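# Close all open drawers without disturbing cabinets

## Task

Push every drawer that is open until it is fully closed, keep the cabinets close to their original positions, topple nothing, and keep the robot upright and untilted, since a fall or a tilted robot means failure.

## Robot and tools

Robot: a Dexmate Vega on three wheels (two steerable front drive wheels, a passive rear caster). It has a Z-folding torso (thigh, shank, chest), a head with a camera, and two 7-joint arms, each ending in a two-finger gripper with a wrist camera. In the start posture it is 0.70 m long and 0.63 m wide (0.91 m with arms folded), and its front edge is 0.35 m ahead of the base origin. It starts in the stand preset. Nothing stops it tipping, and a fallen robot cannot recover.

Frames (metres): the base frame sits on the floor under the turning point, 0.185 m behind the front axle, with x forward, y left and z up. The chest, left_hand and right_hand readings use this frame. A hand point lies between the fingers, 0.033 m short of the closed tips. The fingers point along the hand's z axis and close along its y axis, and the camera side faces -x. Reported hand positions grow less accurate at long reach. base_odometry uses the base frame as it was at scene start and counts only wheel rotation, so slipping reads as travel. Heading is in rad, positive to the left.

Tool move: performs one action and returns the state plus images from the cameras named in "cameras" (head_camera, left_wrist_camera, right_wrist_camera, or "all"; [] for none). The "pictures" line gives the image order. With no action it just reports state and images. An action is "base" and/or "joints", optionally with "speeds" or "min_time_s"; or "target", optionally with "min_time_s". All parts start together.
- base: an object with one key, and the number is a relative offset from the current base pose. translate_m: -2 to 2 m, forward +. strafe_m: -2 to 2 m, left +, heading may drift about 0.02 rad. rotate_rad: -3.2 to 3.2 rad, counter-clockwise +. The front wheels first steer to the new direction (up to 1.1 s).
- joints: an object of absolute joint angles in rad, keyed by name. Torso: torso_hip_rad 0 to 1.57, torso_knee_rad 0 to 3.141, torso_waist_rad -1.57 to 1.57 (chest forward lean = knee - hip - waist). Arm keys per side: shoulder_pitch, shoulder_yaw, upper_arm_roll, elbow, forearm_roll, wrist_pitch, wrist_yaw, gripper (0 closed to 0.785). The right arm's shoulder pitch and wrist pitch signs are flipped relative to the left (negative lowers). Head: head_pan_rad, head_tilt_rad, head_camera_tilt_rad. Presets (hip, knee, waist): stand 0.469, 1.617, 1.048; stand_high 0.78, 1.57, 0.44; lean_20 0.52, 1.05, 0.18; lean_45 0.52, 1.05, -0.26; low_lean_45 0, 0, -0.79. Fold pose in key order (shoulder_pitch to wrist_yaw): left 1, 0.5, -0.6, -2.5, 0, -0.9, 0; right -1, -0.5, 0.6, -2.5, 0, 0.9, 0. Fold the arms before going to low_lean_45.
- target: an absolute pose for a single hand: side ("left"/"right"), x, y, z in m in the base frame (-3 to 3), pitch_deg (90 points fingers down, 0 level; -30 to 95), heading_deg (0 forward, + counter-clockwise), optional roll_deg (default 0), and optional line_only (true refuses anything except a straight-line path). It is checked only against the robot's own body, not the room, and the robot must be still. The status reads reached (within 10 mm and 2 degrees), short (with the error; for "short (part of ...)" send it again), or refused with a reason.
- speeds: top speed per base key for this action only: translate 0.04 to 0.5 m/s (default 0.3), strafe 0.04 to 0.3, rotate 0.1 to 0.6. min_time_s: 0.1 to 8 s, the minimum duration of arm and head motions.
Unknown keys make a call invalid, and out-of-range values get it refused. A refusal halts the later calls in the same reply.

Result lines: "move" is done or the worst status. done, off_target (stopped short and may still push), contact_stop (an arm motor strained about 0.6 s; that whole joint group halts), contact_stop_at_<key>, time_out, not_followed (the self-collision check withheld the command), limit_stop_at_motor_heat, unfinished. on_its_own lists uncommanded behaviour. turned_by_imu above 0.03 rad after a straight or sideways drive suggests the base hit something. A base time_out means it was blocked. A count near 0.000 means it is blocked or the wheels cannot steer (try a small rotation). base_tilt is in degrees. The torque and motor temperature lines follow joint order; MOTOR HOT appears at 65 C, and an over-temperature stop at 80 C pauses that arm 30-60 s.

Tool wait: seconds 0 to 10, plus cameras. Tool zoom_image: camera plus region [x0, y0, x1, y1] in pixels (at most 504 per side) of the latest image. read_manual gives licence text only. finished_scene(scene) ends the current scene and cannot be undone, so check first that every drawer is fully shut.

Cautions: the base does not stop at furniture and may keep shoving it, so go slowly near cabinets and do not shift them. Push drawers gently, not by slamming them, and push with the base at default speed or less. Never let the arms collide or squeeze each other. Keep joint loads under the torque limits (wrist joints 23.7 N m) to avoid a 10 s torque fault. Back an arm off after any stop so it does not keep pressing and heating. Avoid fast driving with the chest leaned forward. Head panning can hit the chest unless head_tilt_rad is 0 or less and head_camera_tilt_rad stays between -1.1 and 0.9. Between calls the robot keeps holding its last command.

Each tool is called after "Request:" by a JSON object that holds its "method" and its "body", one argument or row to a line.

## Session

Request:
{"method": "move", "body": {
  "cameras": ["head_camera"]
}}

Request:
{"method": "move", "body": {
  "joints": {"head_pan_rad": 1.3, "head_camera_tilt_rad": 0.25},
  "cameras": ["head_camera"]
}}

Request:
{"method": "move", "body": {
  "joints": {"head_pan_rad": 2.7},
  "cameras": ["head_camera"]
}}

Request:
{"method": "move", "body": {
  "joints": {"head_pan_rad": -1.75},
  "cameras": ["head_camera"]
}}

Scene clock: 0.00 s.
Joint torques (N m): no reading
Motor temperatures (°C): left_arm=[27 30 29 30 34 39 35] | right_arm=[29 28 29 30 34 34 35]
base_odometry: x=+0.000 y=+0.000 heading=+0.000
turned_by_wheels: +0.000
turned_by_imu: +0.000
base_tilt: forward=+0.6 right=-0.1
base_status: not commanded
joint_positions: torso_hip_rad=+0.469 torso_knee_rad=+1.617 torso_waist_rad=+1.048 left_shoulder_pitch_rad=+2.199 left_shoulder_yaw_rad=+0.001 left_upper_arm_roll_rad=-0.010 left_elbow_rad=-1.084 left_forearm_roll_rad=+0.015 left_wrist_pitch_rad=-0.506 left_wrist_yaw_rad=-0.016 left_gripper_rad=+0.005 right_shoulder_pitch_rad=-2.184 right_shoulder_yaw_rad=+0.007 right_upper_arm_roll_rad=+0.010 right_elbow_rad=-1.115 right_forearm_roll_rad=+0.008 right_wrist_pitch_rad=+0.481 right_wrist_yaw_rad=-0.008 right_gripper_rad=+0.005 head_pan_rad=+0.000 head_tilt_rad=+0.000 head_camera_tilt_rad=+0.000
joint_status: not commanded
chest: x=-0.0111 y=+0.0000 z=+1.4155 quat_wxyz=(+0.999, +0.000, +0.050, +0.000) (m; base frame)
left_hand: x=+0.1693 y=+0.2286 z=+0.6219 quat_wxyz=(+0.417, +0.009, +0.909, -0.003) pitch_deg=+40.7 heading_deg=-1.0 roll_deg=+0.2 back=up (m; base frame)
right_hand: x=+0.1910 y=-0.2367 z=+0.6284 quat_wxyz=(+0.427, +0.011, +0.904, -0.007) pitch_deg=+39.4 heading_deg=-1.6 roll_deg=-0.2 back=up (m; base frame)
pictures: head_camera
Images, in order (width x height): head_camera 896x560.

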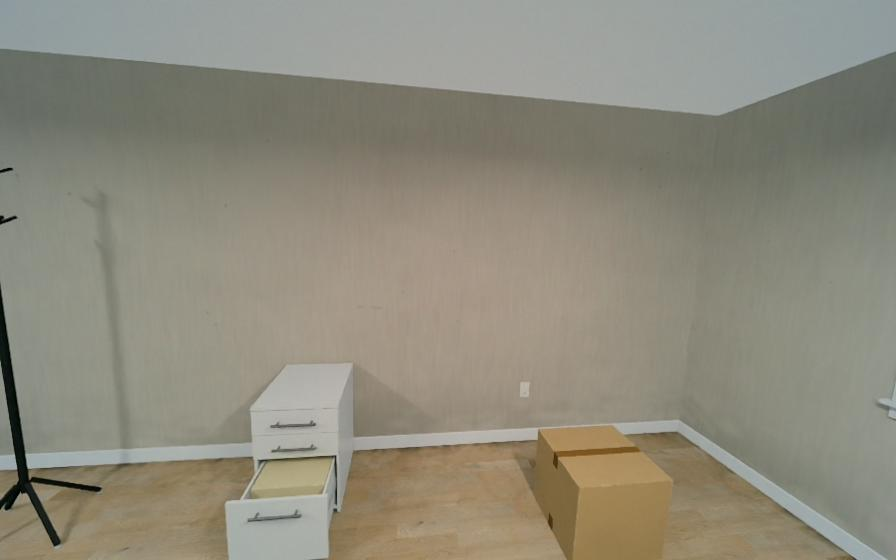

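Scene clock: 1.53 s.
Joint torques (N m): left_arm=[7.08 0.83 0.11 -3.74 0.47 -2.05 -0.23] | right_arm=[-3.07 -0.02 -0.36 -3.43 -0.01 1.91 -0.04]
move: done
base_odometry: x=+0.000 y=+0.000 heading=+0.000
turned_by_wheels: +0.000
turned_by_imu: +0.000
base_tilt: forward=+0.6 right=+0.0
base_status: not commanded
joint_positions: torso_hip_rad=+0.469 torso_knee_rad=+1.617 torso_waist_rad=+1.048 left_shoulder_pitch_rad=+2.199 left_shoulder_yaw_rad=+0.001 left_upper_arm_roll_rad=-0.010 left_elbow_rad=-1.084 left_forearm_roll_rad=+0.015 left_wrist_pitch_rad=-0.506 left_wrist_yaw_rad=-0.016 left_gripper_rad=+0.005 right_shoulder_pitch_rad=-2.184 right_shoulder_yaw_rad=+0.007 right_upper_arm_roll_rad=+0.010 right_elbow_rad=-1.115 right_forearm_roll_rad=+0.008 right_wrist_pitch_rad=+0.481 right_wrist_yaw_rad=-0.008 right_gripper_rad=+0.005 head_pan_rad=+1.300 head_tilt_rad=+0.000 head_camera_tilt_rad=+0.250
joint_status: all done
chest: x=-0.0111 y=+0.0000 z=+1.4155 quat_wxyz=(+0.999, +0.000, +0.050, +0.000) (m; base frame)
left_hand: x=+0.1693 y=+0.2286 z=+0.6219 quat_wxyz=(+0.417, +0.009, +0.909, -0.003) pitch_deg=+40.7 heading_deg=-1.0 roll_deg=+0.2 back=up (m; base frame)
right_hand: x=+0.1910 y=-0.2367 z=+0.6284 quat_wxyz=(+0.427, +0.011, +0.904, -0.007) pitch_deg=+39.4 heading_deg=-1.6 roll_deg=-0.2 back=up (m; base frame)
pictures: head_camera
Images, in order (width x height): head_camera 896x560.

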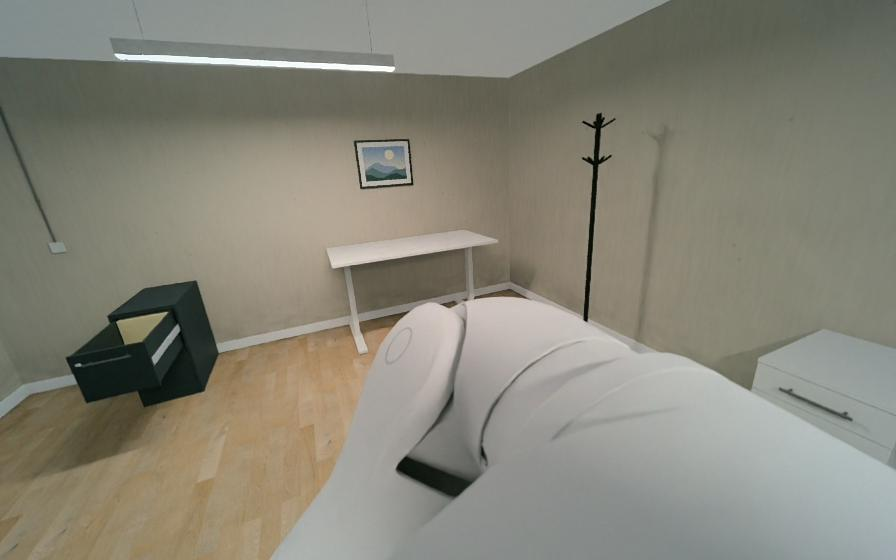

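Scene clock: 3.13 s.
Joint torques (N m): left_arm=[4.88 -4.58 -0.4 -4.78 -0.17 -0.93 0.23] | right_arm=[-3.56 1.21 -0.91 -4.45 -0.03 2.1 0.22]
move: done
base_odometry: x=+0.000 y=+0.000 heading=+0.000
turned_by_wheels: +0.000
turned_by_imu: +0.000
base_tilt: forward=+0.6 right=+0.0
base_status: not commanded
joint_positions: torso_hip_rad=+0.469 torso_knee_rad=+1.617 torso_waist_rad=+1.048 left_shoulder_pitch_rad=+2.199 left_shoulder_yaw_rad=+0.001 left_upper_arm_roll_rad=-0.010 left_elbow_rad=-1.084 left_forearm_roll_rad=+0.015 left_wrist_pitch_rad=-0.506 left_wrist_yaw_rad=-0.016 left_gripper_rad=+0.005 right_shoulder_pitch_rad=-2.184 right_shoulder_yaw_rad=+0.007 right_upper_arm_roll_rad=+0.010 right_elbow_rad=-1.115 right_forearm_roll_rad=+0.008 right_wrist_pitch_rad=+0.481 right_wrist_yaw_rad=-0.008 right_gripper_rad=+0.005 head_pan_rad=+2.700 head_tilt_rad=+0.000 head_camera_tilt_rad=+0.250
joint_status: all done
chest: x=-0.0111 y=+0.0000 z=+1.4155 quat_wxyz=(+0.999, +0.000, +0.050, +0.000) (m; base frame)
left_hand: x=+0.1693 y=+0.2286 z=+0.6219 quat_wxyz=(+0.417, +0.009, +0.909, -0.003) pitch_deg=+40.7 heading_deg=-1.0 roll_deg=+0.2 back=up (m; base frame)
right_hand: x=+0.1910 y=-0.2367 z=+0.6284 quat_wxyz=(+0.427, +0.011, +0.904, -0.007) pitch_deg=+39.4 heading_deg=-1.6 roll_deg=-0.2 back=up (m; base frame)
pictures: head_camera
Images, in order (width x height): head_camera 896x560.

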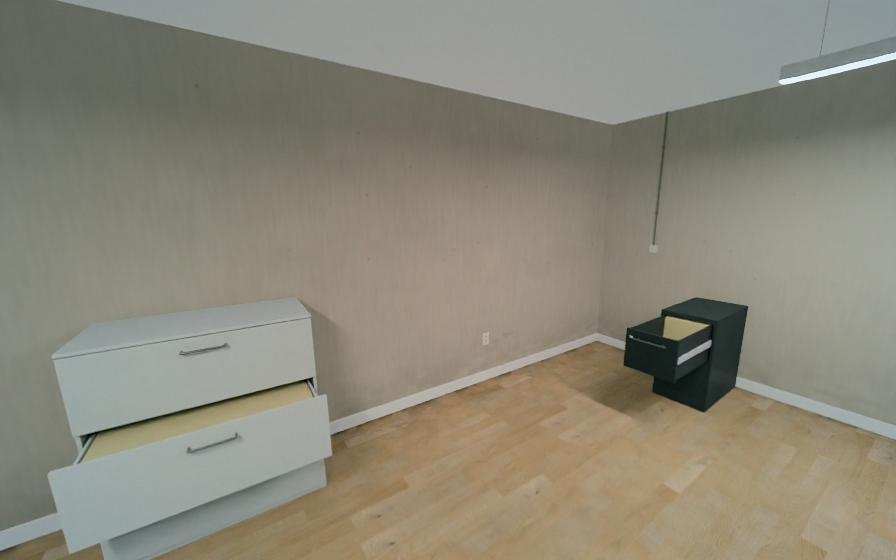

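Scene clock: 6.77 s.
Joint torques (N m): left_arm=[7.13 -2.16 1.18 -4.88 -0.29 -2.15 -0.3] | right_arm=[-2.68 0.4 -0.68 -4.58 0.02 1.73 0.11]
move: done
base_odometry: x=+0.000 y=+0.000 heading=+0.000
turned_by_wheels: +0.000
turned_by_imu: +0.001
base_tilt: forward=+0.6 right=-0.1
base_status: not commanded
joint_positions: torso_hip_rad=+0.469 torso_knee_rad=+1.617 torso_waist_rad=+1.048 left_shoulder_pitch_rad=+2.199 left_shoulder_yaw_rad=+0.001 left_upper_arm_roll_rad=-0.010 left_elbow_rad=-1.084 left_forearm_roll_rad=+0.015 left_wrist_pitch_rad=-0.506 left_wrist_yaw_rad=-0.016 left_gripper_rad=+0.005 right_shoulder_pitch_rad=-2.184 right_shoulder_yaw_rad=+0.007 right_upper_arm_roll_rad=+0.010 right_elbow_rad=-1.115 right_forearm_roll_rad=+0.008 right_wrist_pitch_rad=+0.481 right_wrist_yaw_rad=-0.008 right_gripper_rad=+0.005 head_pan_rad=-1.750 head_tilt_rad=+0.000 head_camera_tilt_rad=+0.250
joint_status: all done
chest: x=-0.0111 y=+0.0000 z=+1.4155 quat_wxyz=(+0.999, +0.000, +0.050, +0.000) (m; base frame)
left_hand: x=+0.1693 y=+0.2286 z=+0.6219 quat_wxyz=(+0.417, +0.009, +0.909, -0.003) pitch_deg=+40.7 heading_deg=-1.0 roll_deg=+0.2 back=up (m; base frame)
right_hand: x=+0.1910 y=-0.2367 z=+0.6284 quat_wxyz=(+0.427, +0.011, +0.904, -0.007) pitch_deg=+39.4 heading_deg=-1.6 roll_deg=-0.2 back=up (m; base frame)
pictures: head_camera
Images, in order (width x height): head_camera 896x560.

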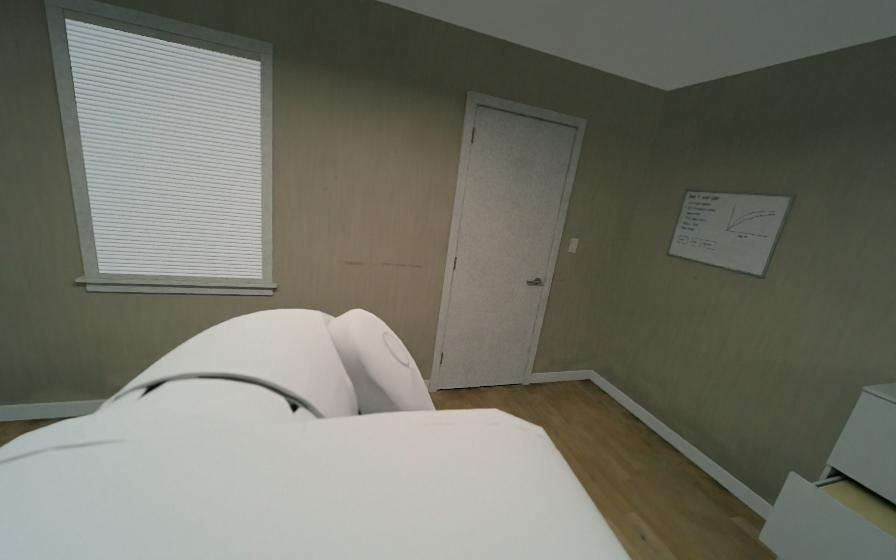

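Request:
{"method": "move", "body": {
  "base": {"rotate_rad": 0.137},
  "joints": {"torso_hip_rad": 0.328, "torso_knee_rad": 1.132, "torso_waist_rad": 0.497, "left_shoulder_pitch_rad": 1.7, "left_elbow_rad": -1.056, "left_wrist_pitch_rad": -0.272, "right_shoulder_pitch_rad": -1.83, "right_shoulder_yaw_rad": -0.15, "right_upper_arm_roll_rad": 0.18, "right_elbow_rad": -1.53, "right_wrist_pitch_rad": 0.607, "head_pan_rad": 0.0, "head_camera_tilt_rad": -0.2}
}}

Request:
{"method": "move", "body": {
  "base": {"strafe_m": 0.27},
  "joints": {"torso_hip_rad": 0.0, "torso_knee_rad": 0.0, "torso_waist_rad": -0.79, "left_shoulder_pitch_rad": 0.538, "left_shoulder_yaw_rad": 0.0, "left_upper_arm_roll_rad": 0.0, "left_elbow_rad": -0.992, "left_forearm_roll_rad": 0.0, "left_wrist_pitch_rad": 0.275, "left_wrist_yaw_rad": 0.0, "right_shoulder_pitch_rad": -1.0, "right_shoulder_yaw_rad": -0.5, "right_upper_arm_roll_rad": 0.6, "right_elbow_rad": -2.5, "right_forearm_roll_rad": 0.0, "right_wrist_pitch_rad": 0.9, "right_wrist_yaw_rad": 0.0, "head_camera_tilt_rad": -0.3},
  "cameras": ["head_camera", "left_wrist_camera"]
}}

Scene clock: 88.30 s.
Joint torques (N m): left_arm=[-2.4 0 0.44 -6.5 -0.2 -2.19 -0.2] | right_arm=[6.42 -3.9 6.31 -10.26 0.17 2.98 -0.1]
move: done
base_odometry: x=+0.000 y=+0.000 heading=+0.137
turned_by_wheels: +0.137
turned_by_imu: +0.135
base_tilt: forward=+0.7 right=+0.0
base_status: done
joint_positions: torso_hip_rad=+0.328 torso_knee_rad=+1.132 torso_waist_rad=+0.497 left_shoulder_pitch_rad=+1.706 left_shoulder_yaw_rad=+0.001 left_upper_arm_roll_rad=-0.010 left_elbow_rad=-1.056 left_forearm_roll_rad=+0.015 left_wrist_pitch_rad=-0.275 left_wrist_yaw_rad=-0.016 left_gripper_rad=+0.005 right_shoulder_pitch_rad=-1.833 right_shoulder_yaw_rad=-0.149 right_upper_arm_roll_rad=+0.178 right_elbow_rad=-1.526 right_forearm_roll_rad=+0.008 right_wrist_pitch_rad=+0.606 right_wrist_yaw_rad=-0.008 right_gripper_rad=+0.005 head_pan_rad=+0.000 head_tilt_rad=+0.000 head_camera_tilt_rad=-0.200
joint_status: all done
chest: x=-0.0205 y=+0.0000 z=+1.3115 quat_wxyz=(+0.988, +0.000, +0.153, +0.000) (m; base frame)
left_hand: x=+0.3185 y=+0.2297 z=+0.5141 quat_wxyz=(+0.430, +0.008, +0.903, -0.002) pitch_deg=+39.1 heading_deg=-0.7 roll_deg=+0.3 back=up (m; base frame)
right_hand: x=+0.4403 y=-0.3663 z=+0.8409 quat_wxyz=(+0.705, -0.046, +0.700, -0.105) pitch_deg=-0.9 heading_deg=-4.7 roll_deg=-12.2 back=up (m; base frame)
pictures: none

Scene clock: 94.37 s.
Joint torques (N m): left_arm=[-20.85 -2.37 4.54 -12.01 0.07 -1.84 0.44] | right_arm=[12.13 -7.56 6.96 -6.54 1 -0.35 -0.73]
move: done
base_odometry: x=-0.038 y=+0.266 heading=+0.141
turned_by_wheels: +0.004
turned_by_imu: +0.002
base_tilt: forward=+0.7 right=-0.1
base_status: done
joint_positions: torso_hip_rad=+0.000 torso_knee_rad=+0.000 torso_waist_rad=-0.790 left_shoulder_pitch_rad=+0.540 left_shoulder_yaw_rad=+0.000 left_upper_arm_roll_rad=+0.000 left_elbow_rad=-0.992 left_forearm_roll_rad=+0.000 left_wrist_pitch_rad=+0.274 left_wrist_yaw_rad=+0.000 left_gripper_rad=+0.005 right_shoulder_pitch_rad=-1.001 right_shoulder_yaw_rad=-0.500 right_upper_arm_roll_rad=+0.599 right_elbow_rad=-2.499 right_forearm_roll_rad=+0.000 right_wrist_pitch_rad=+0.900 right_wrist_yaw_rad=+0.000 right_gripper_rad=+0.005 head_pan_rad=+0.000 head_tilt_rad=+0.000 head_camera_tilt_rad=-0.300
joint_status: all done
chest: x=+0.0286 y=+0.0000 z=+0.8380 quat_wxyz=(+0.923, +0.000, +0.385, +0.000) (m; base frame)
left_hand: x=+0.7177 y=+0.2294 z=+0.1983 quat_wxyz=(+0.461, +0.000, +0.887, +0.000) pitch_deg=+35.1 heading_deg=+0.0 roll_deg=+0.0 back=up (m; base frame)
right_hand: x=+0.2123 y=-0.1716 z=+1.0540 quat_wxyz=(+0.924, -0.297, -0.090, -0.222) pitch_deg=-53.8 heading_deg=+93.4 roll_deg=+59.6 back=down (m; base frame)
pictures: head_camera, left_wrist_camera
Images, in order (width x height): head_camera 896x560, left_wrist_camera 672x420.

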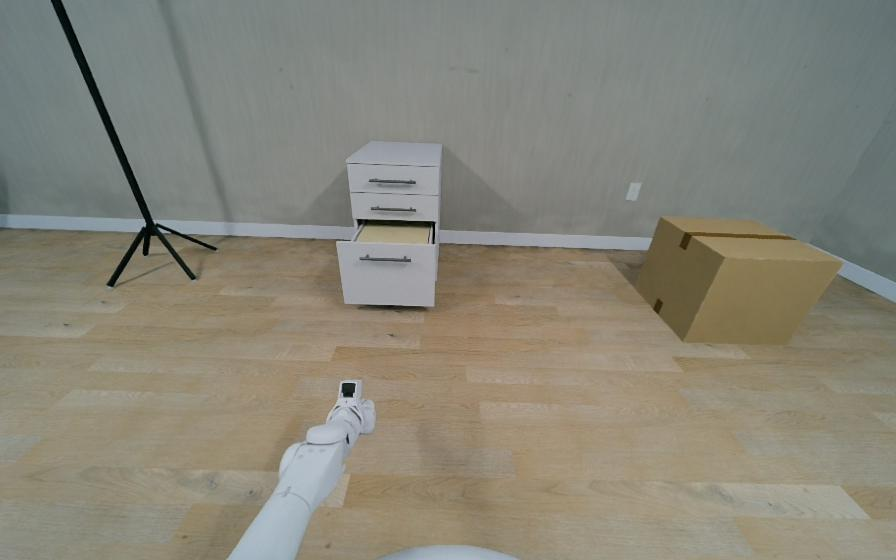

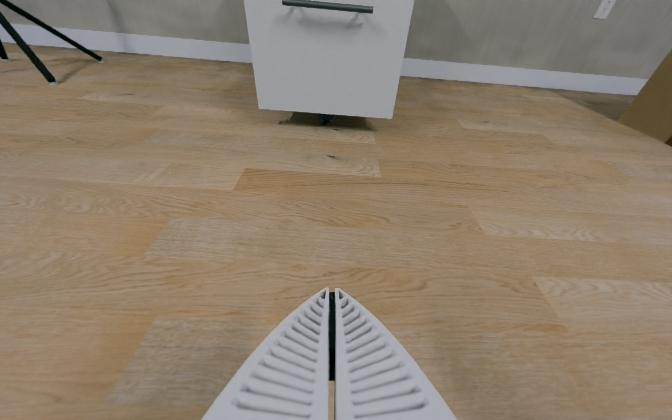

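Request:
{"method": "move", "body": {
  "base": {"translate_m": 0.56},
  "speeds": {"translate_m": 0.4}
}}

Request:
{"method": "move", "body": {
  "base": {"translate_m": 0.27},
  "speeds": {"translate_m": 0.15},
  "cameras": ["head_camera"]
}}

Request:
{"method": "zoom_image", "body": {
  "camera": "head_camera",
  "region": [240, 180, 460, 400]
}}

Scene clock: 112.50 s.
Joint torques (N m): left_arm=[-16.4 -3.9 5.25 -9.38 0.15 -2.86 0.35] | right_arm=[11.29 -7.04 7.21 -6.44 1.13 -1.01 -0.81]
move: done
base_odometry: x=+0.516 y=+0.347 heading=+0.140
turned_by_wheels: +0.000
turned_by_imu: +0.000
base_tilt: forward=+0.7 right=+0.0
base_status: done
joint_positions: torso_hip_rad=+0.000 torso_knee_rad=+0.000 torso_waist_rad=-0.790 left_shoulder_pitch_rad=+0.538 left_shoulder_yaw_rad=+0.000 left_upper_arm_roll_rad=+0.000 left_elbow_rad=-0.992 left_forearm_roll_rad=+0.000 left_wrist_pitch_rad=+0.275 left_wrist_yaw_rad=+0.000 left_gripper_rad=+0.005 right_shoulder_pitch_rad=-1.000 right_shoulder_yaw_rad=-0.500 right_upper_arm_roll_rad=+0.600 right_elbow_rad=-2.500 right_forearm_roll_rad=+0.000 right_wrist_pitch_rad=+0.900 right_wrist_yaw_rad=+0.000 right_gripper_rad=+0.005 head_pan_rad=+0.000 head_tilt_rad=+0.000 head_camera_tilt_rad=-0.300
joint_status: not commanded
chest: x=+0.0286 y=+0.0000 z=+0.8380 quat_wxyz=(+0.923, +0.000, +0.385, +0.000) (m; base frame)
left_hand: x=+0.7187 y=+0.2294 z=+0.1993 quat_wxyz=(+0.461, +0.000, +0.887, +0.000) pitch_deg=+35.0 heading_deg=+0.0 roll_deg=+0.0 back=up (m; base frame)
right_hand: x=+0.2117 y=-0.1713 z=+1.0541 quat_wxyz=(+0.924, -0.297, -0.091, -0.222) pitch_deg=-53.8 heading_deg=+93.5 roll_deg=+59.5 back=down (m; base frame)
pictures: none

Scene clock: 115.30 s.
Joint torques (N m): left_arm=[-15.14 -0.96 2.33 -12.44 0.15 -1.57 0.5] | right_arm=[10.37 -7.9 7.27 -5.36 1.2 -0.78 -0.87]
move: done
base_odometry: x=+0.783 y=+0.385 heading=+0.140
turned_by_wheels: +0.000
turned_by_imu: +0.000
base_tilt: forward=+0.6 right=-0.1
base_status: done
joint_positions: torso_hip_rad=+0.000 torso_knee_rad=+0.000 torso_waist_rad=-0.790 left_shoulder_pitch_rad=+0.538 left_shoulder_yaw_rad=+0.000 left_upper_arm_roll_rad=+0.000 left_elbow_rad=-0.992 left_forearm_roll_rad=+0.000 left_wrist_pitch_rad=+0.275 left_wrist_yaw_rad=+0.000 left_gripper_rad=+0.005 right_shoulder_pitch_rad=-1.000 right_shoulder_yaw_rad=-0.500 right_upper_arm_roll_rad=+0.600 right_elbow_rad=-2.500 right_forearm_roll_rad=+0.000 right_wrist_pitch_rad=+0.900 right_wrist_yaw_rad=+0.000 right_gripper_rad=+0.005 head_pan_rad=+0.000 head_tilt_rad=+0.000 head_camera_tilt_rad=-0.300
joint_status: not commanded
chest: x=+0.0286 y=+0.0000 z=+0.8380 quat_wxyz=(+0.923, +0.000, +0.385, +0.000) (m; base frame)
left_hand: x=+0.7186 y=+0.2294 z=+0.1992 quat_wxyz=(+0.461, +0.000, +0.887, +0.000) pitch_deg=+35.1 heading_deg=+0.0 roll_deg=+0.0 back=up (m; base frame)
right_hand: x=+0.2117 y=-0.1712 z=+1.0541 quat_wxyz=(+0.924, -0.297, -0.091, -0.222) pitch_deg=-53.8 heading_deg=+93.5 roll_deg=+59.5 back=down (m; base frame)
pictures: head_camera
Images, in order (width x height): head_camera 896x560.

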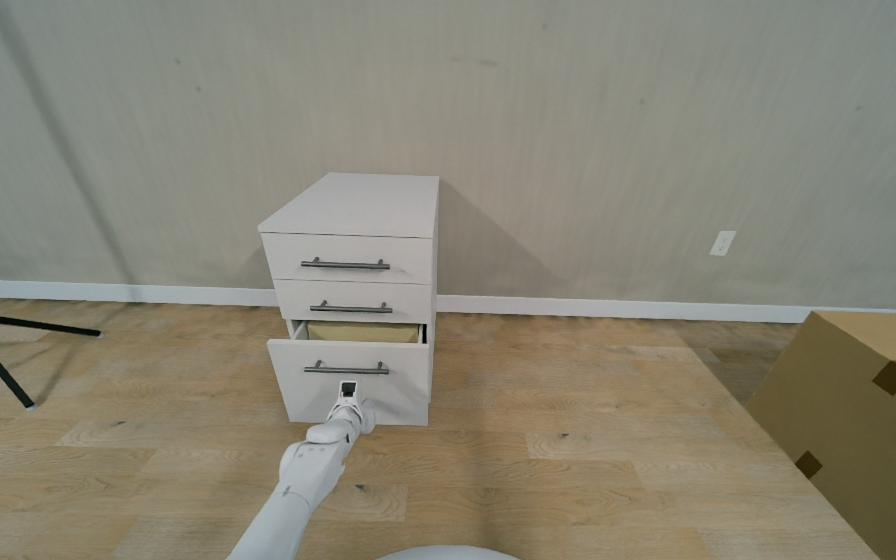

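Scaled by 2.291 from the camera's 896x560 image, which has a finer 960x600 frame.

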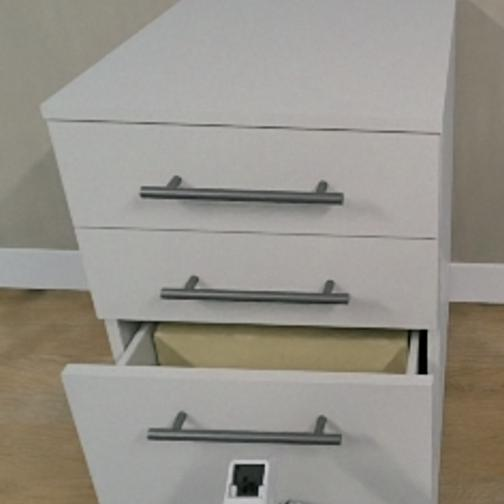

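Request:
{"method": "move", "body": {
  "base": {"translate_m": 0.085},
  "speeds": {"translate_m": 0.12},
  "cameras": ["head_camera"]
}}

Request:
{"method": "zoom_image", "body": {
  "camera": "head_camera",
  "region": [220, 200, 460, 440]
}}

Scene clock: 124.80 s.
Joint torques (N m): left_arm=[-16.68 -0.49 3.05 -13.29 -0.34 -0.73 0.45] | right_arm=[10.67 -8.35 6.67 -5.66 1.21 -0.8 -0.84]
move: done
base_odometry: x=+0.868 y=+0.397 heading=+0.140
turned_by_wheels: +0.000
turned_by_imu: +0.000
base_tilt: forward=+0.6 right=+0.0
base_status: done
joint_positions: torso_hip_rad=+0.000 torso_knee_rad=+0.000 torso_waist_rad=-0.790 left_shoulder_pitch_rad=+0.538 left_shoulder_yaw_rad=+0.000 left_upper_arm_roll_rad=+0.000 left_elbow_rad=-0.992 left_forearm_roll_rad=+0.000 left_wrist_pitch_rad=+0.275 left_wrist_yaw_rad=+0.000 left_gripper_rad=+0.005 right_shoulder_pitch_rad=-1.000 right_shoulder_yaw_rad=-0.500 right_upper_arm_roll_rad=+0.600 right_elbow_rad=-2.500 right_forearm_roll_rad=+0.000 right_wrist_pitch_rad=+0.900 right_wrist_yaw_rad=+0.000 right_gripper_rad=+0.005 head_pan_rad=+0.000 head_tilt_rad=+0.000 head_camera_tilt_rad=-0.300
joint_status: not commanded
chest: x=+0.0286 y=+0.0000 z=+0.8380 quat_wxyz=(+0.923, +0.000, +0.385, +0.000) (m; base frame)
left_hand: x=+0.7187 y=+0.2294 z=+0.1992 quat_wxyz=(+0.461, +0.000, +0.887, +0.000) pitch_deg=+35.1 heading_deg=+0.0 roll_deg=+0.0 back=up (m; base frame)
right_hand: x=+0.2117 y=-0.1712 z=+1.0541 quat_wxyz=(+0.924, -0.297, -0.091, -0.222) pitch_deg=-53.8 heading_deg=+93.5 roll_deg=+59.5 back=down (m; base frame)
pictures: head_camera
Images, in order (width x height): head_camera 896x560.

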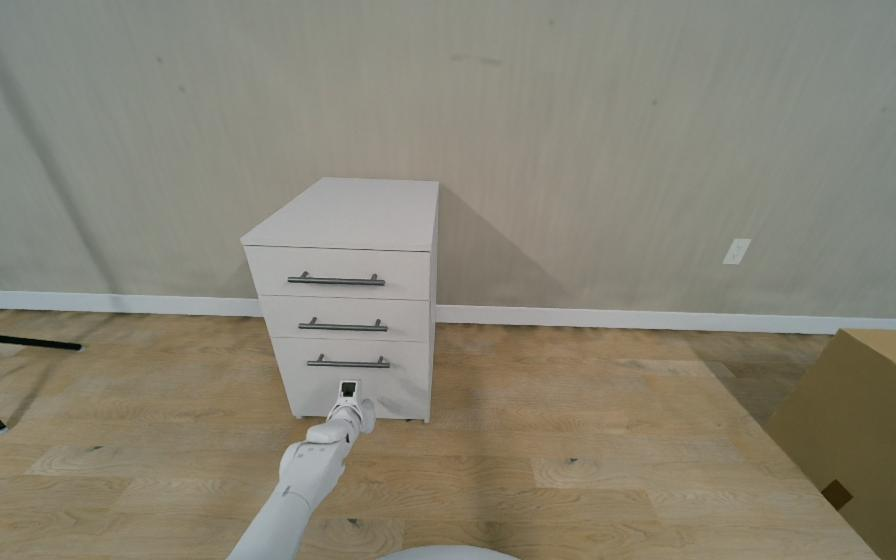

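Scaled by 2.100 from the camera's 896x560 image, which has a finer 960x600 frame.

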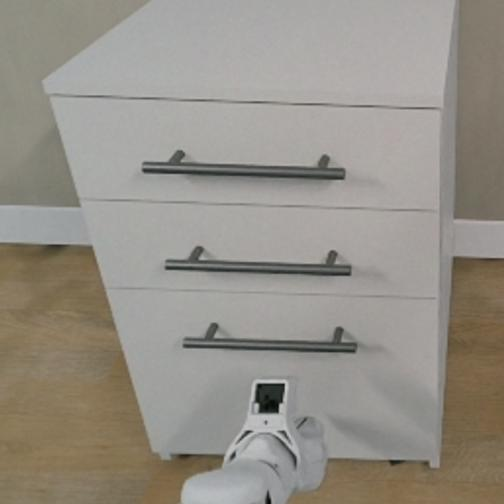

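Request:
{"method": "move", "body": {
  "base": {"translate_m": 0.03},
  "speeds": {"translate_m": 0.1}
}}

Request:
{"method": "move", "body": {
  "base": {"translate_m": -0.45},
  "speeds": {"translate_m": 0.4},
  "cameras": ["head_camera"]
}}

Request:
{"method": "zoom_image", "body": {
  "camera": "head_camera",
  "region": [260, 120, 480, 340]
}}

Request:
{"method": "move", "body": {
  "base": {"rotate_rad": 3.195},
  "joints": {"left_shoulder_pitch_rad": 0.752, "left_elbow_rad": -1.7, "left_wrist_pitch_rad": 0.225}
}}

Request:
{"method": "move", "body": {
  "base": {"translate_m": 1.0},
  "speeds": {"translate_m": 0.5},
  "cameras": ["head_camera", "left_wrist_camera"]
}}

Scene clock: 142.53 s.
Joint torques (N m): left_arm=[-20.66 2 2.79 -15.33 0.21 -4.5 -0.69] | right_arm=[11.02 -7.84 7.41 -5.57 1.14 -0.02 -0.86]
move: done
base_odometry: x=+0.897 y=+0.402 heading=+0.139
turned_by_wheels: +0.000
turned_by_imu: +0.001
base_tilt: forward=+0.7 right=-0.1
base_status: done
joint_positions: torso_hip_rad=+0.000 torso_knee_rad=+0.000 torso_waist_rad=-0.790 left_shoulder_pitch_rad=+0.538 left_shoulder_yaw_rad=+0.000 left_upper_arm_roll_rad=+0.000 left_elbow_rad=-0.992 left_forearm_roll_rad=+0.000 left_wrist_pitch_rad=+0.276 left_wrist_yaw_rad=+0.000 left_gripper_rad=+0.005 right_shoulder_pitch_rad=-1.000 right_shoulder_yaw_rad=-0.500 right_upper_arm_roll_rad=+0.600 right_elbow_rad=-2.500 right_forearm_roll_rad=+0.000 right_wrist_pitch_rad=+0.900 right_wrist_yaw_rad=+0.000 right_gripper_rad=+0.005 head_pan_rad=+0.000 head_tilt_rad=+0.000 head_camera_tilt_rad=-0.300
joint_status: not commanded
chest: x=+0.0286 y=+0.0000 z=+0.8380 quat_wxyz=(+0.923, +0.000, +0.385, +0.000) (m; base frame)
left_hand: x=+0.7183 y=+0.2294 z=+0.1988 quat_wxyz=(+0.461, +0.000, +0.887, +0.000) pitch_deg=+35.1 heading_deg=+0.0 roll_deg=+0.0 back=up (m; base frame)
right_hand: x=+0.2117 y=-0.1712 z=+1.0541 quat_wxyz=(+0.924, -0.297, -0.091, -0.222) pitch_deg=-53.8 heading_deg=+93.5 roll_deg=+59.5 back=down (m; base frame)
pictures: none

Scene clock: 145.47 s.
Joint torques (N m): left_arm=[-16.19 -1.77 1.14 -14.08 -0.02 -1.69 0.13] | right_arm=[11.02 -7.45 7.05 -5.67 1.2 -0.81 -0.73]
move: done
base_odometry: x=+0.452 y=+0.338 heading=+0.139
turned_by_wheels: -0.001
turned_by_imu: -0.001
base_tilt: forward=+0.6 right=-0.1
base_status: done
joint_positions: torso_hip_rad=+0.000 torso_knee_rad=+0.000 torso_waist_rad=-0.790 left_shoulder_pitch_rad=+0.538 left_shoulder_yaw_rad=+0.000 left_upper_arm_roll_rad=+0.000 left_elbow_rad=-0.992 left_forearm_roll_rad=+0.000 left_wrist_pitch_rad=+0.275 left_wrist_yaw_rad=+0.000 left_gripper_rad=+0.005 right_shoulder_pitch_rad=-1.000 right_shoulder_yaw_rad=-0.500 right_upper_arm_roll_rad=+0.600 right_elbow_rad=-2.500 right_forearm_roll_rad=+0.000 right_wrist_pitch_rad=+0.900 right_wrist_yaw_rad=+0.000 right_gripper_rad=+0.005 head_pan_rad=+0.000 head_tilt_rad=+0.000 head_camera_tilt_rad=-0.300
joint_status: not commanded
chest: x=+0.0286 y=+0.0000 z=+0.8380 quat_wxyz=(+0.923, +0.000, +0.385, +0.000) (m; base frame)
left_hand: x=+0.7186 y=+0.2294 z=+0.1992 quat_wxyz=(+0.461, +0.000, +0.887, +0.000) pitch_deg=+35.1 heading_deg=+0.0 roll_deg=+0.0 back=up (m; base frame)
right_hand: x=+0.2117 y=-0.1712 z=+1.0541 quat_wxyz=(+0.924, -0.297, -0.091, -0.222) pitch_deg=-53.8 heading_deg=+93.5 roll_deg=+59.5 back=down (m; base frame)
pictures: head_camera
Images, in order (width x height): head_camera 896x560.

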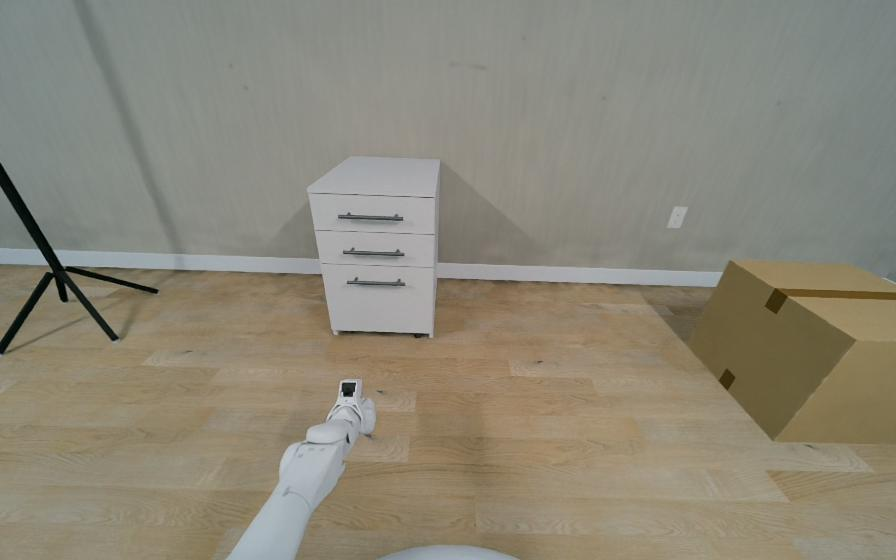

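Scaled by 2.291 from the camera's 896x560 image, which has a finer 960x600 frame.

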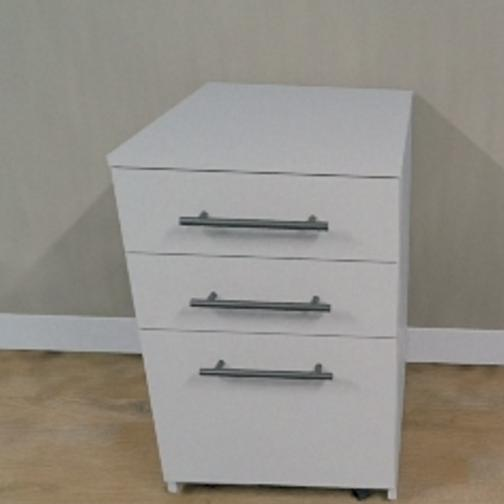

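Scene clock: 152.37 s.
Joint torques (N m): left_arm=[-7.11 -0.88 3.88 -13.45 -0.23 -2.23 -0.34] | right_arm=[10.52 -7.28 7.16 -5.55 1.21 -0.08 -0.91]
move: done
base_odometry: x=+0.453 y=+0.337 heading=-2.945
turned_by_wheels: +3.200
turned_by_imu: +3.136
base_tilt: forward=+0.7 right=+0.0
base_status: done
joint_positions: torso_hip_rad=+0.000 torso_knee_rad=+0.000 torso_waist_rad=-0.790 left_shoulder_pitch_rad=+0.752 left_shoulder_yaw_rad=+0.000 left_upper_arm_roll_rad=+0.000 left_elbow_rad=-1.700 left_forearm_roll_rad=+0.000 left_wrist_pitch_rad=+0.225 left_wrist_yaw_rad=+0.000 left_gripper_rad=+0.005 right_shoulder_pitch_rad=-1.000 right_shoulder_yaw_rad=-0.500 right_upper_arm_roll_rad=+0.600 right_elbow_rad=-2.500 right_forearm_roll_rad=+0.000 right_wrist_pitch_rad=+0.900 right_wrist_yaw_rad=+0.000 right_gripper_rad=+0.005 head_pan_rad=+0.000 head_tilt_rad=+0.000 head_camera_tilt_rad=-0.300
joint_status: all done
chest: x=+0.0286 y=+0.0000 z=+0.8380 quat_wxyz=(+0.923, +0.000, +0.385, +0.000) (m; base frame)
left_hand: x=+0.7529 y=+0.2294 z=+0.4996 quat_wxyz=(+0.683, +0.000, +0.731, +0.000) pitch_deg=+3.9 heading_deg=+0.0 roll_deg=+0.0 back=up (m; base frame)
right_hand: x=+0.2117 y=-0.1712 z=+1.0541 quat_wxyz=(+0.924, -0.297, -0.091, -0.222) pitch_deg=-53.8 heading_deg=+93.5 roll_deg=+59.5 back=down (m; base frame)
pictures: none

Scene clock: 156.80 s.
Joint torques (N m): left_arm=[-9.62 -2.48 3.43 -13.72 0.64 -2.51 0.03] | right_arm=[10.45 -7.21 6.97 -6.15 1.13 -0.79 -0.85]
move: done
base_odometry: x=-0.527 y=+0.138 heading=-2.944
turned_by_wheels: +0.000
turned_by_imu: +0.001
base_tilt: forward=+0.7 right=+0.0
base_status: done
joint_positions: torso_hip_rad=+0.000 torso_knee_rad=+0.000 torso_waist_rad=-0.790 left_shoulder_pitch_rad=+0.752 left_shoulder_yaw_rad=+0.000 left_upper_arm_roll_rad=+0.000 left_elbow_rad=-1.700 left_forearm_roll_rad=+0.000 left_wrist_pitch_rad=+0.225 left_wrist_yaw_rad=+0.000 left_gripper_rad=+0.005 right_shoulder_pitch_rad=-1.000 right_shoulder_yaw_rad=-0.500 right_upper_arm_roll_rad=+0.600 right_elbow_rad=-2.500 right_forearm_roll_rad=+0.000 right_wrist_pitch_rad=+0.900 right_wrist_yaw_rad=+0.000 right_gripper_rad=+0.005 head_pan_rad=+0.000 head_tilt_rad=+0.000 head_camera_tilt_rad=-0.300
joint_status: not commanded
chest: x=+0.0286 y=+0.0000 z=+0.8380 quat_wxyz=(+0.923, +0.000, +0.385, +0.000) (m; base frame)
left_hand: x=+0.7529 y=+0.2294 z=+0.4996 quat_wxyz=(+0.683, +0.000, +0.731, +0.000) pitch_deg=+3.9 heading_deg=+0.0 roll_deg=+0.0 back=up (m; base frame)
right_hand: x=+0.2117 y=-0.1712 z=+1.0541 quat_wxyz=(+0.924, -0.297, -0.091, -0.222) pitch_deg=-53.8 heading_deg=+93.5 roll_deg=+59.5 back=down (m; base frame)
pictures: head_camera, left_wrist_camera
Images, in order (width x height): head_camera 896x560, left_wrist_camera 672x420.

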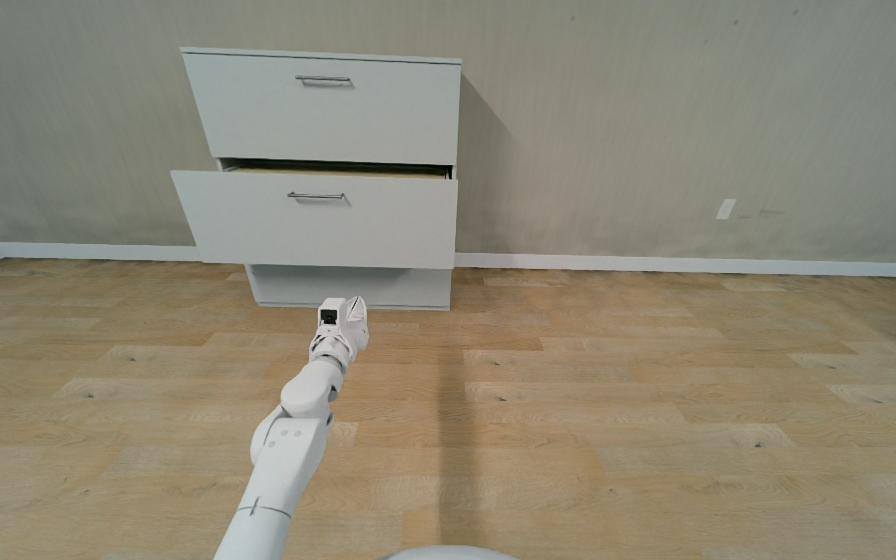

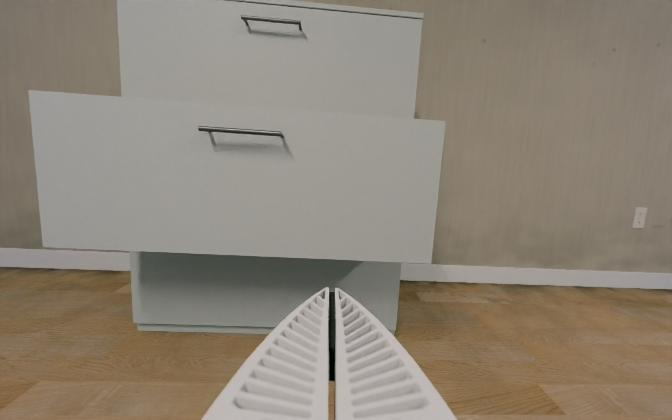

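Request:
{"method": "move", "body": {
  "base": {"translate_m": 0.36}
}}

Request:
{"method": "move", "body": {
  "base": {"translate_m": 0.22},
  "speeds": {"translate_m": 0.15},
  "cameras": ["head_camera"]
}}

Request:
{"method": "zoom_image", "body": {
  "camera": "head_camera",
  "region": [320, 120, 540, 400]
}}

Scene clock: 166.23 s.
Joint torques (N m): left_arm=[-9.91 -0.99 2.86 -14.21 -0.14 -2.55 -0.23] | right_arm=[10.46 -8.27 7.18 -5.47 1.1 -0.66 -0.84]
move: done
base_odometry: x=-0.879 y=+0.066 heading=-2.944
turned_by_wheels: +0.000
turned_by_imu: +0.001
base_tilt: forward=+0.7 right=-0.1
base_status: done
joint_positions: torso_hip_rad=+0.000 torso_knee_rad=+0.000 torso_waist_rad=-0.790 left_shoulder_pitch_rad=+0.752 left_shoulder_yaw_rad=+0.000 left_upper_arm_roll_rad=+0.000 left_elbow_rad=-1.700 left_forearm_roll_rad=+0.000 left_wrist_pitch_rad=+0.225 left_wrist_yaw_rad=+0.000 left_gripper_rad=+0.005 right_shoulder_pitch_rad=-1.000 right_shoulder_yaw_rad=-0.500 right_upper_arm_roll_rad=+0.600 right_elbow_rad=-2.500 right_forearm_roll_rad=+0.000 right_wrist_pitch_rad=+0.900 right_wrist_yaw_rad=+0.000 right_gripper_rad=+0.005 head_pan_rad=+0.000 head_tilt_rad=+0.000 head_camera_tilt_rad=-0.300
joint_status: not commanded
chest: x=+0.0286 y=+0.0000 z=+0.8380 quat_wxyz=(+0.923, +0.000, +0.385, +0.000) (m; base frame)
left_hand: x=+0.7529 y=+0.2294 z=+0.4996 quat_wxyz=(+0.683, +0.000, +0.731, +0.000) pitch_deg=+3.9 heading_deg=+0.0 roll_deg=+0.0 back=up (m; base frame)
right_hand: x=+0.2117 y=-0.1712 z=+1.0541 quat_wxyz=(+0.924, -0.297, -0.091, -0.222) pitch_deg=-53.8 heading_deg=+93.5 roll_deg=+59.5 back=down (m; base frame)
pictures: none

Scene clock: 168.67 s.
Joint torques (N m): left_arm=[-15.5 -0.89 1.08 -14.83 -0.26 -2.36 -0.49] | right_arm=[10.11 -7.91 6.96 -4.62 1.18 -0.47 -1]
move: done
base_odometry: x=-1.095 y=+0.022 heading=-2.944
turned_by_wheels: +0.000
turned_by_imu: +0.001
base_tilt: forward=+0.7 right=-0.1
base_status: done
joint_positions: torso_hip_rad=+0.000 torso_knee_rad=+0.000 torso_waist_rad=-0.790 left_shoulder_pitch_rad=+0.752 left_shoulder_yaw_rad=+0.000 left_upper_arm_roll_rad=+0.000 left_elbow_rad=-1.700 left_forearm_roll_rad=+0.000 left_wrist_pitch_rad=+0.225 left_wrist_yaw_rad=+0.000 left_gripper_rad=+0.005 right_shoulder_pitch_rad=-1.000 right_shoulder_yaw_rad=-0.500 right_upper_arm_roll_rad=+0.600 right_elbow_rad=-2.500 right_forearm_roll_rad=+0.000 right_wrist_pitch_rad=+0.900 right_wrist_yaw_rad=+0.000 right_gripper_rad=+0.005 head_pan_rad=+0.000 head_tilt_rad=+0.000 head_camera_tilt_rad=-0.300
joint_status: not commanded
chest: x=+0.0286 y=+0.0000 z=+0.8380 quat_wxyz=(+0.923, +0.000, +0.385, +0.000) (m; base frame)
left_hand: x=+0.7528 y=+0.2294 z=+0.4993 quat_wxyz=(+0.683, +0.000, +0.731, +0.000) pitch_deg=+3.9 heading_deg=+0.0 roll_deg=+0.0 back=up (m; base frame)
right_hand: x=+0.2117 y=-0.1712 z=+1.0540 quat_wxyz=(+0.924, -0.297, -0.091, -0.222) pitch_deg=-53.8 heading_deg=+93.5 roll_deg=+59.5 back=down (m; base frame)
pictures: head_camera
Images, in order (width x height): head_camera 896x560.

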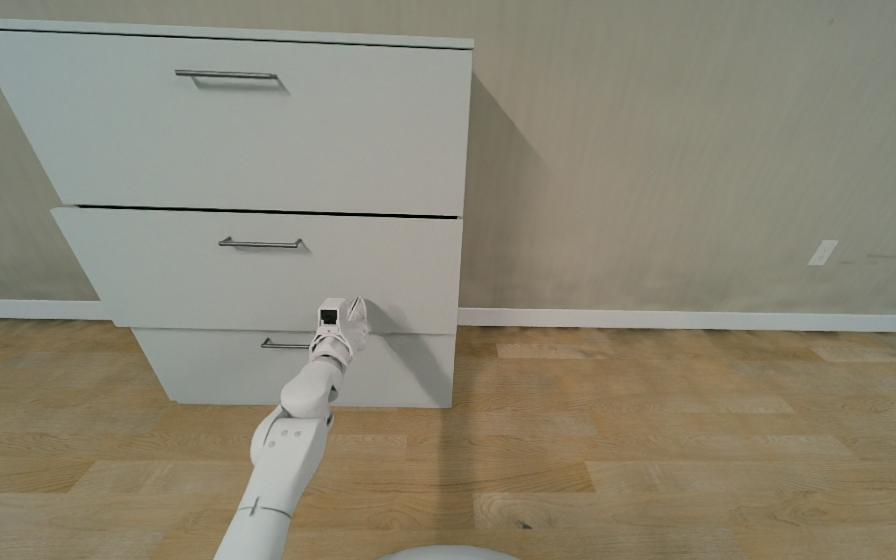

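Scaled by 1.800 from the camera's 896x560 image, which has a finer 960x600 frame.

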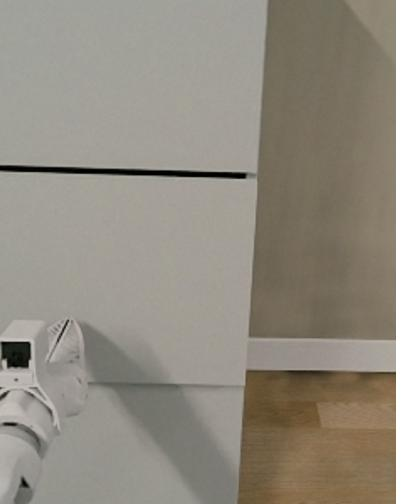

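Request:
{"method": "move", "body": {
  "base": {"translate_m": 0.06},
  "speeds": {"translate_m": 0.1},
  "cameras": ["head_camera"]
}}

Request:
{"method": "zoom_image", "body": {
  "camera": "head_camera",
  "region": [320, 120, 540, 400]
}}

Scene clock: 183.20 s.
Joint torques (N m): left_arm=[-24.42 -4.14 2.62 -16.33 0.38 -2.57 -0.17] | right_arm=[10.91 -8.15 6.99 -5.46 1.25 -0.1 -0.97]
move: done
base_odometry: x=-1.154 y=+0.011 heading=-2.943
turned_by_wheels: +0.001
turned_by_imu: +0.002
base_tilt: forward=+0.6 right=-0.1
base_status: done
joint_positions: torso_hip_rad=+0.000 torso_knee_rad=+0.000 torso_waist_rad=-0.790 left_shoulder_pitch_rad=+0.753 left_shoulder_yaw_rad=+0.000 left_upper_arm_roll_rad=+0.000 left_elbow_rad=-1.700 left_forearm_roll_rad=+0.000 left_wrist_pitch_rad=+0.226 left_wrist_yaw_rad=+0.000 left_gripper_rad=+0.005 right_shoulder_pitch_rad=-1.000 right_shoulder_yaw_rad=-0.500 right_upper_arm_roll_rad=+0.600 right_elbow_rad=-2.500 right_forearm_roll_rad=+0.000 right_wrist_pitch_rad=+0.900 right_wrist_yaw_rad=+0.000 right_gripper_rad=+0.005 head_pan_rad=+0.000 head_tilt_rad=+0.000 head_camera_tilt_rad=-0.300
joint_status: not commanded
chest: x=+0.0286 y=+0.0000 z=+0.8380 quat_wxyz=(+0.923, +0.000, +0.385, +0.000) (m; base frame)
left_hand: x=+0.7526 y=+0.2294 z=+0.4987 quat_wxyz=(+0.682, +0.000, +0.731, +0.000) pitch_deg=+4.0 heading_deg=+0.0 roll_deg=+0.0 back=up (m; base frame)
right_hand: x=+0.2117 y=-0.1712 z=+1.0540 quat_wxyz=(+0.924, -0.297, -0.091, -0.222) pitch_deg=-53.8 heading_deg=+93.5 roll_deg=+59.5 back=down (m; base frame)
pictures: head_camera
Images, in order (width x height): head_camera 896x560.

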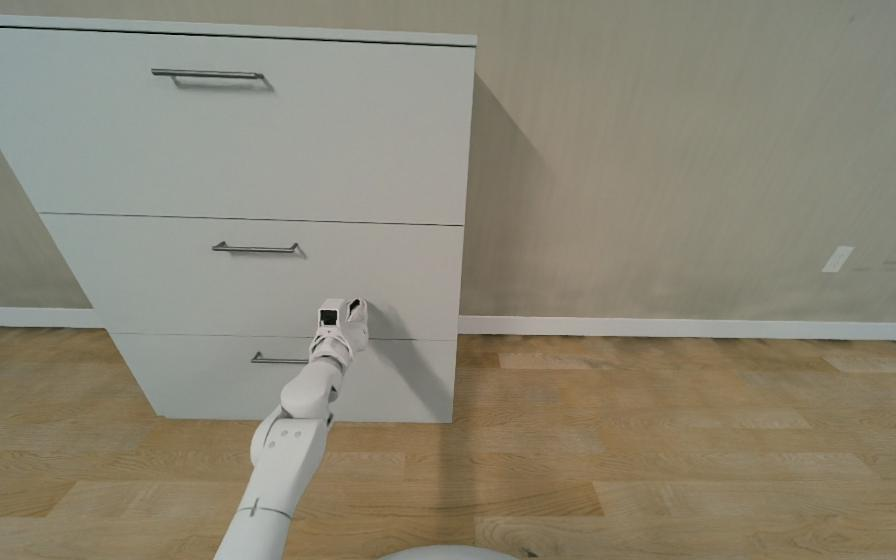

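Scaled by 1.800 from the camera's 896x560 image, which has a finer 960x600 frame.

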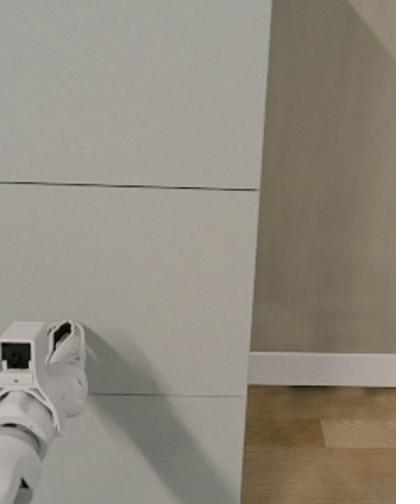

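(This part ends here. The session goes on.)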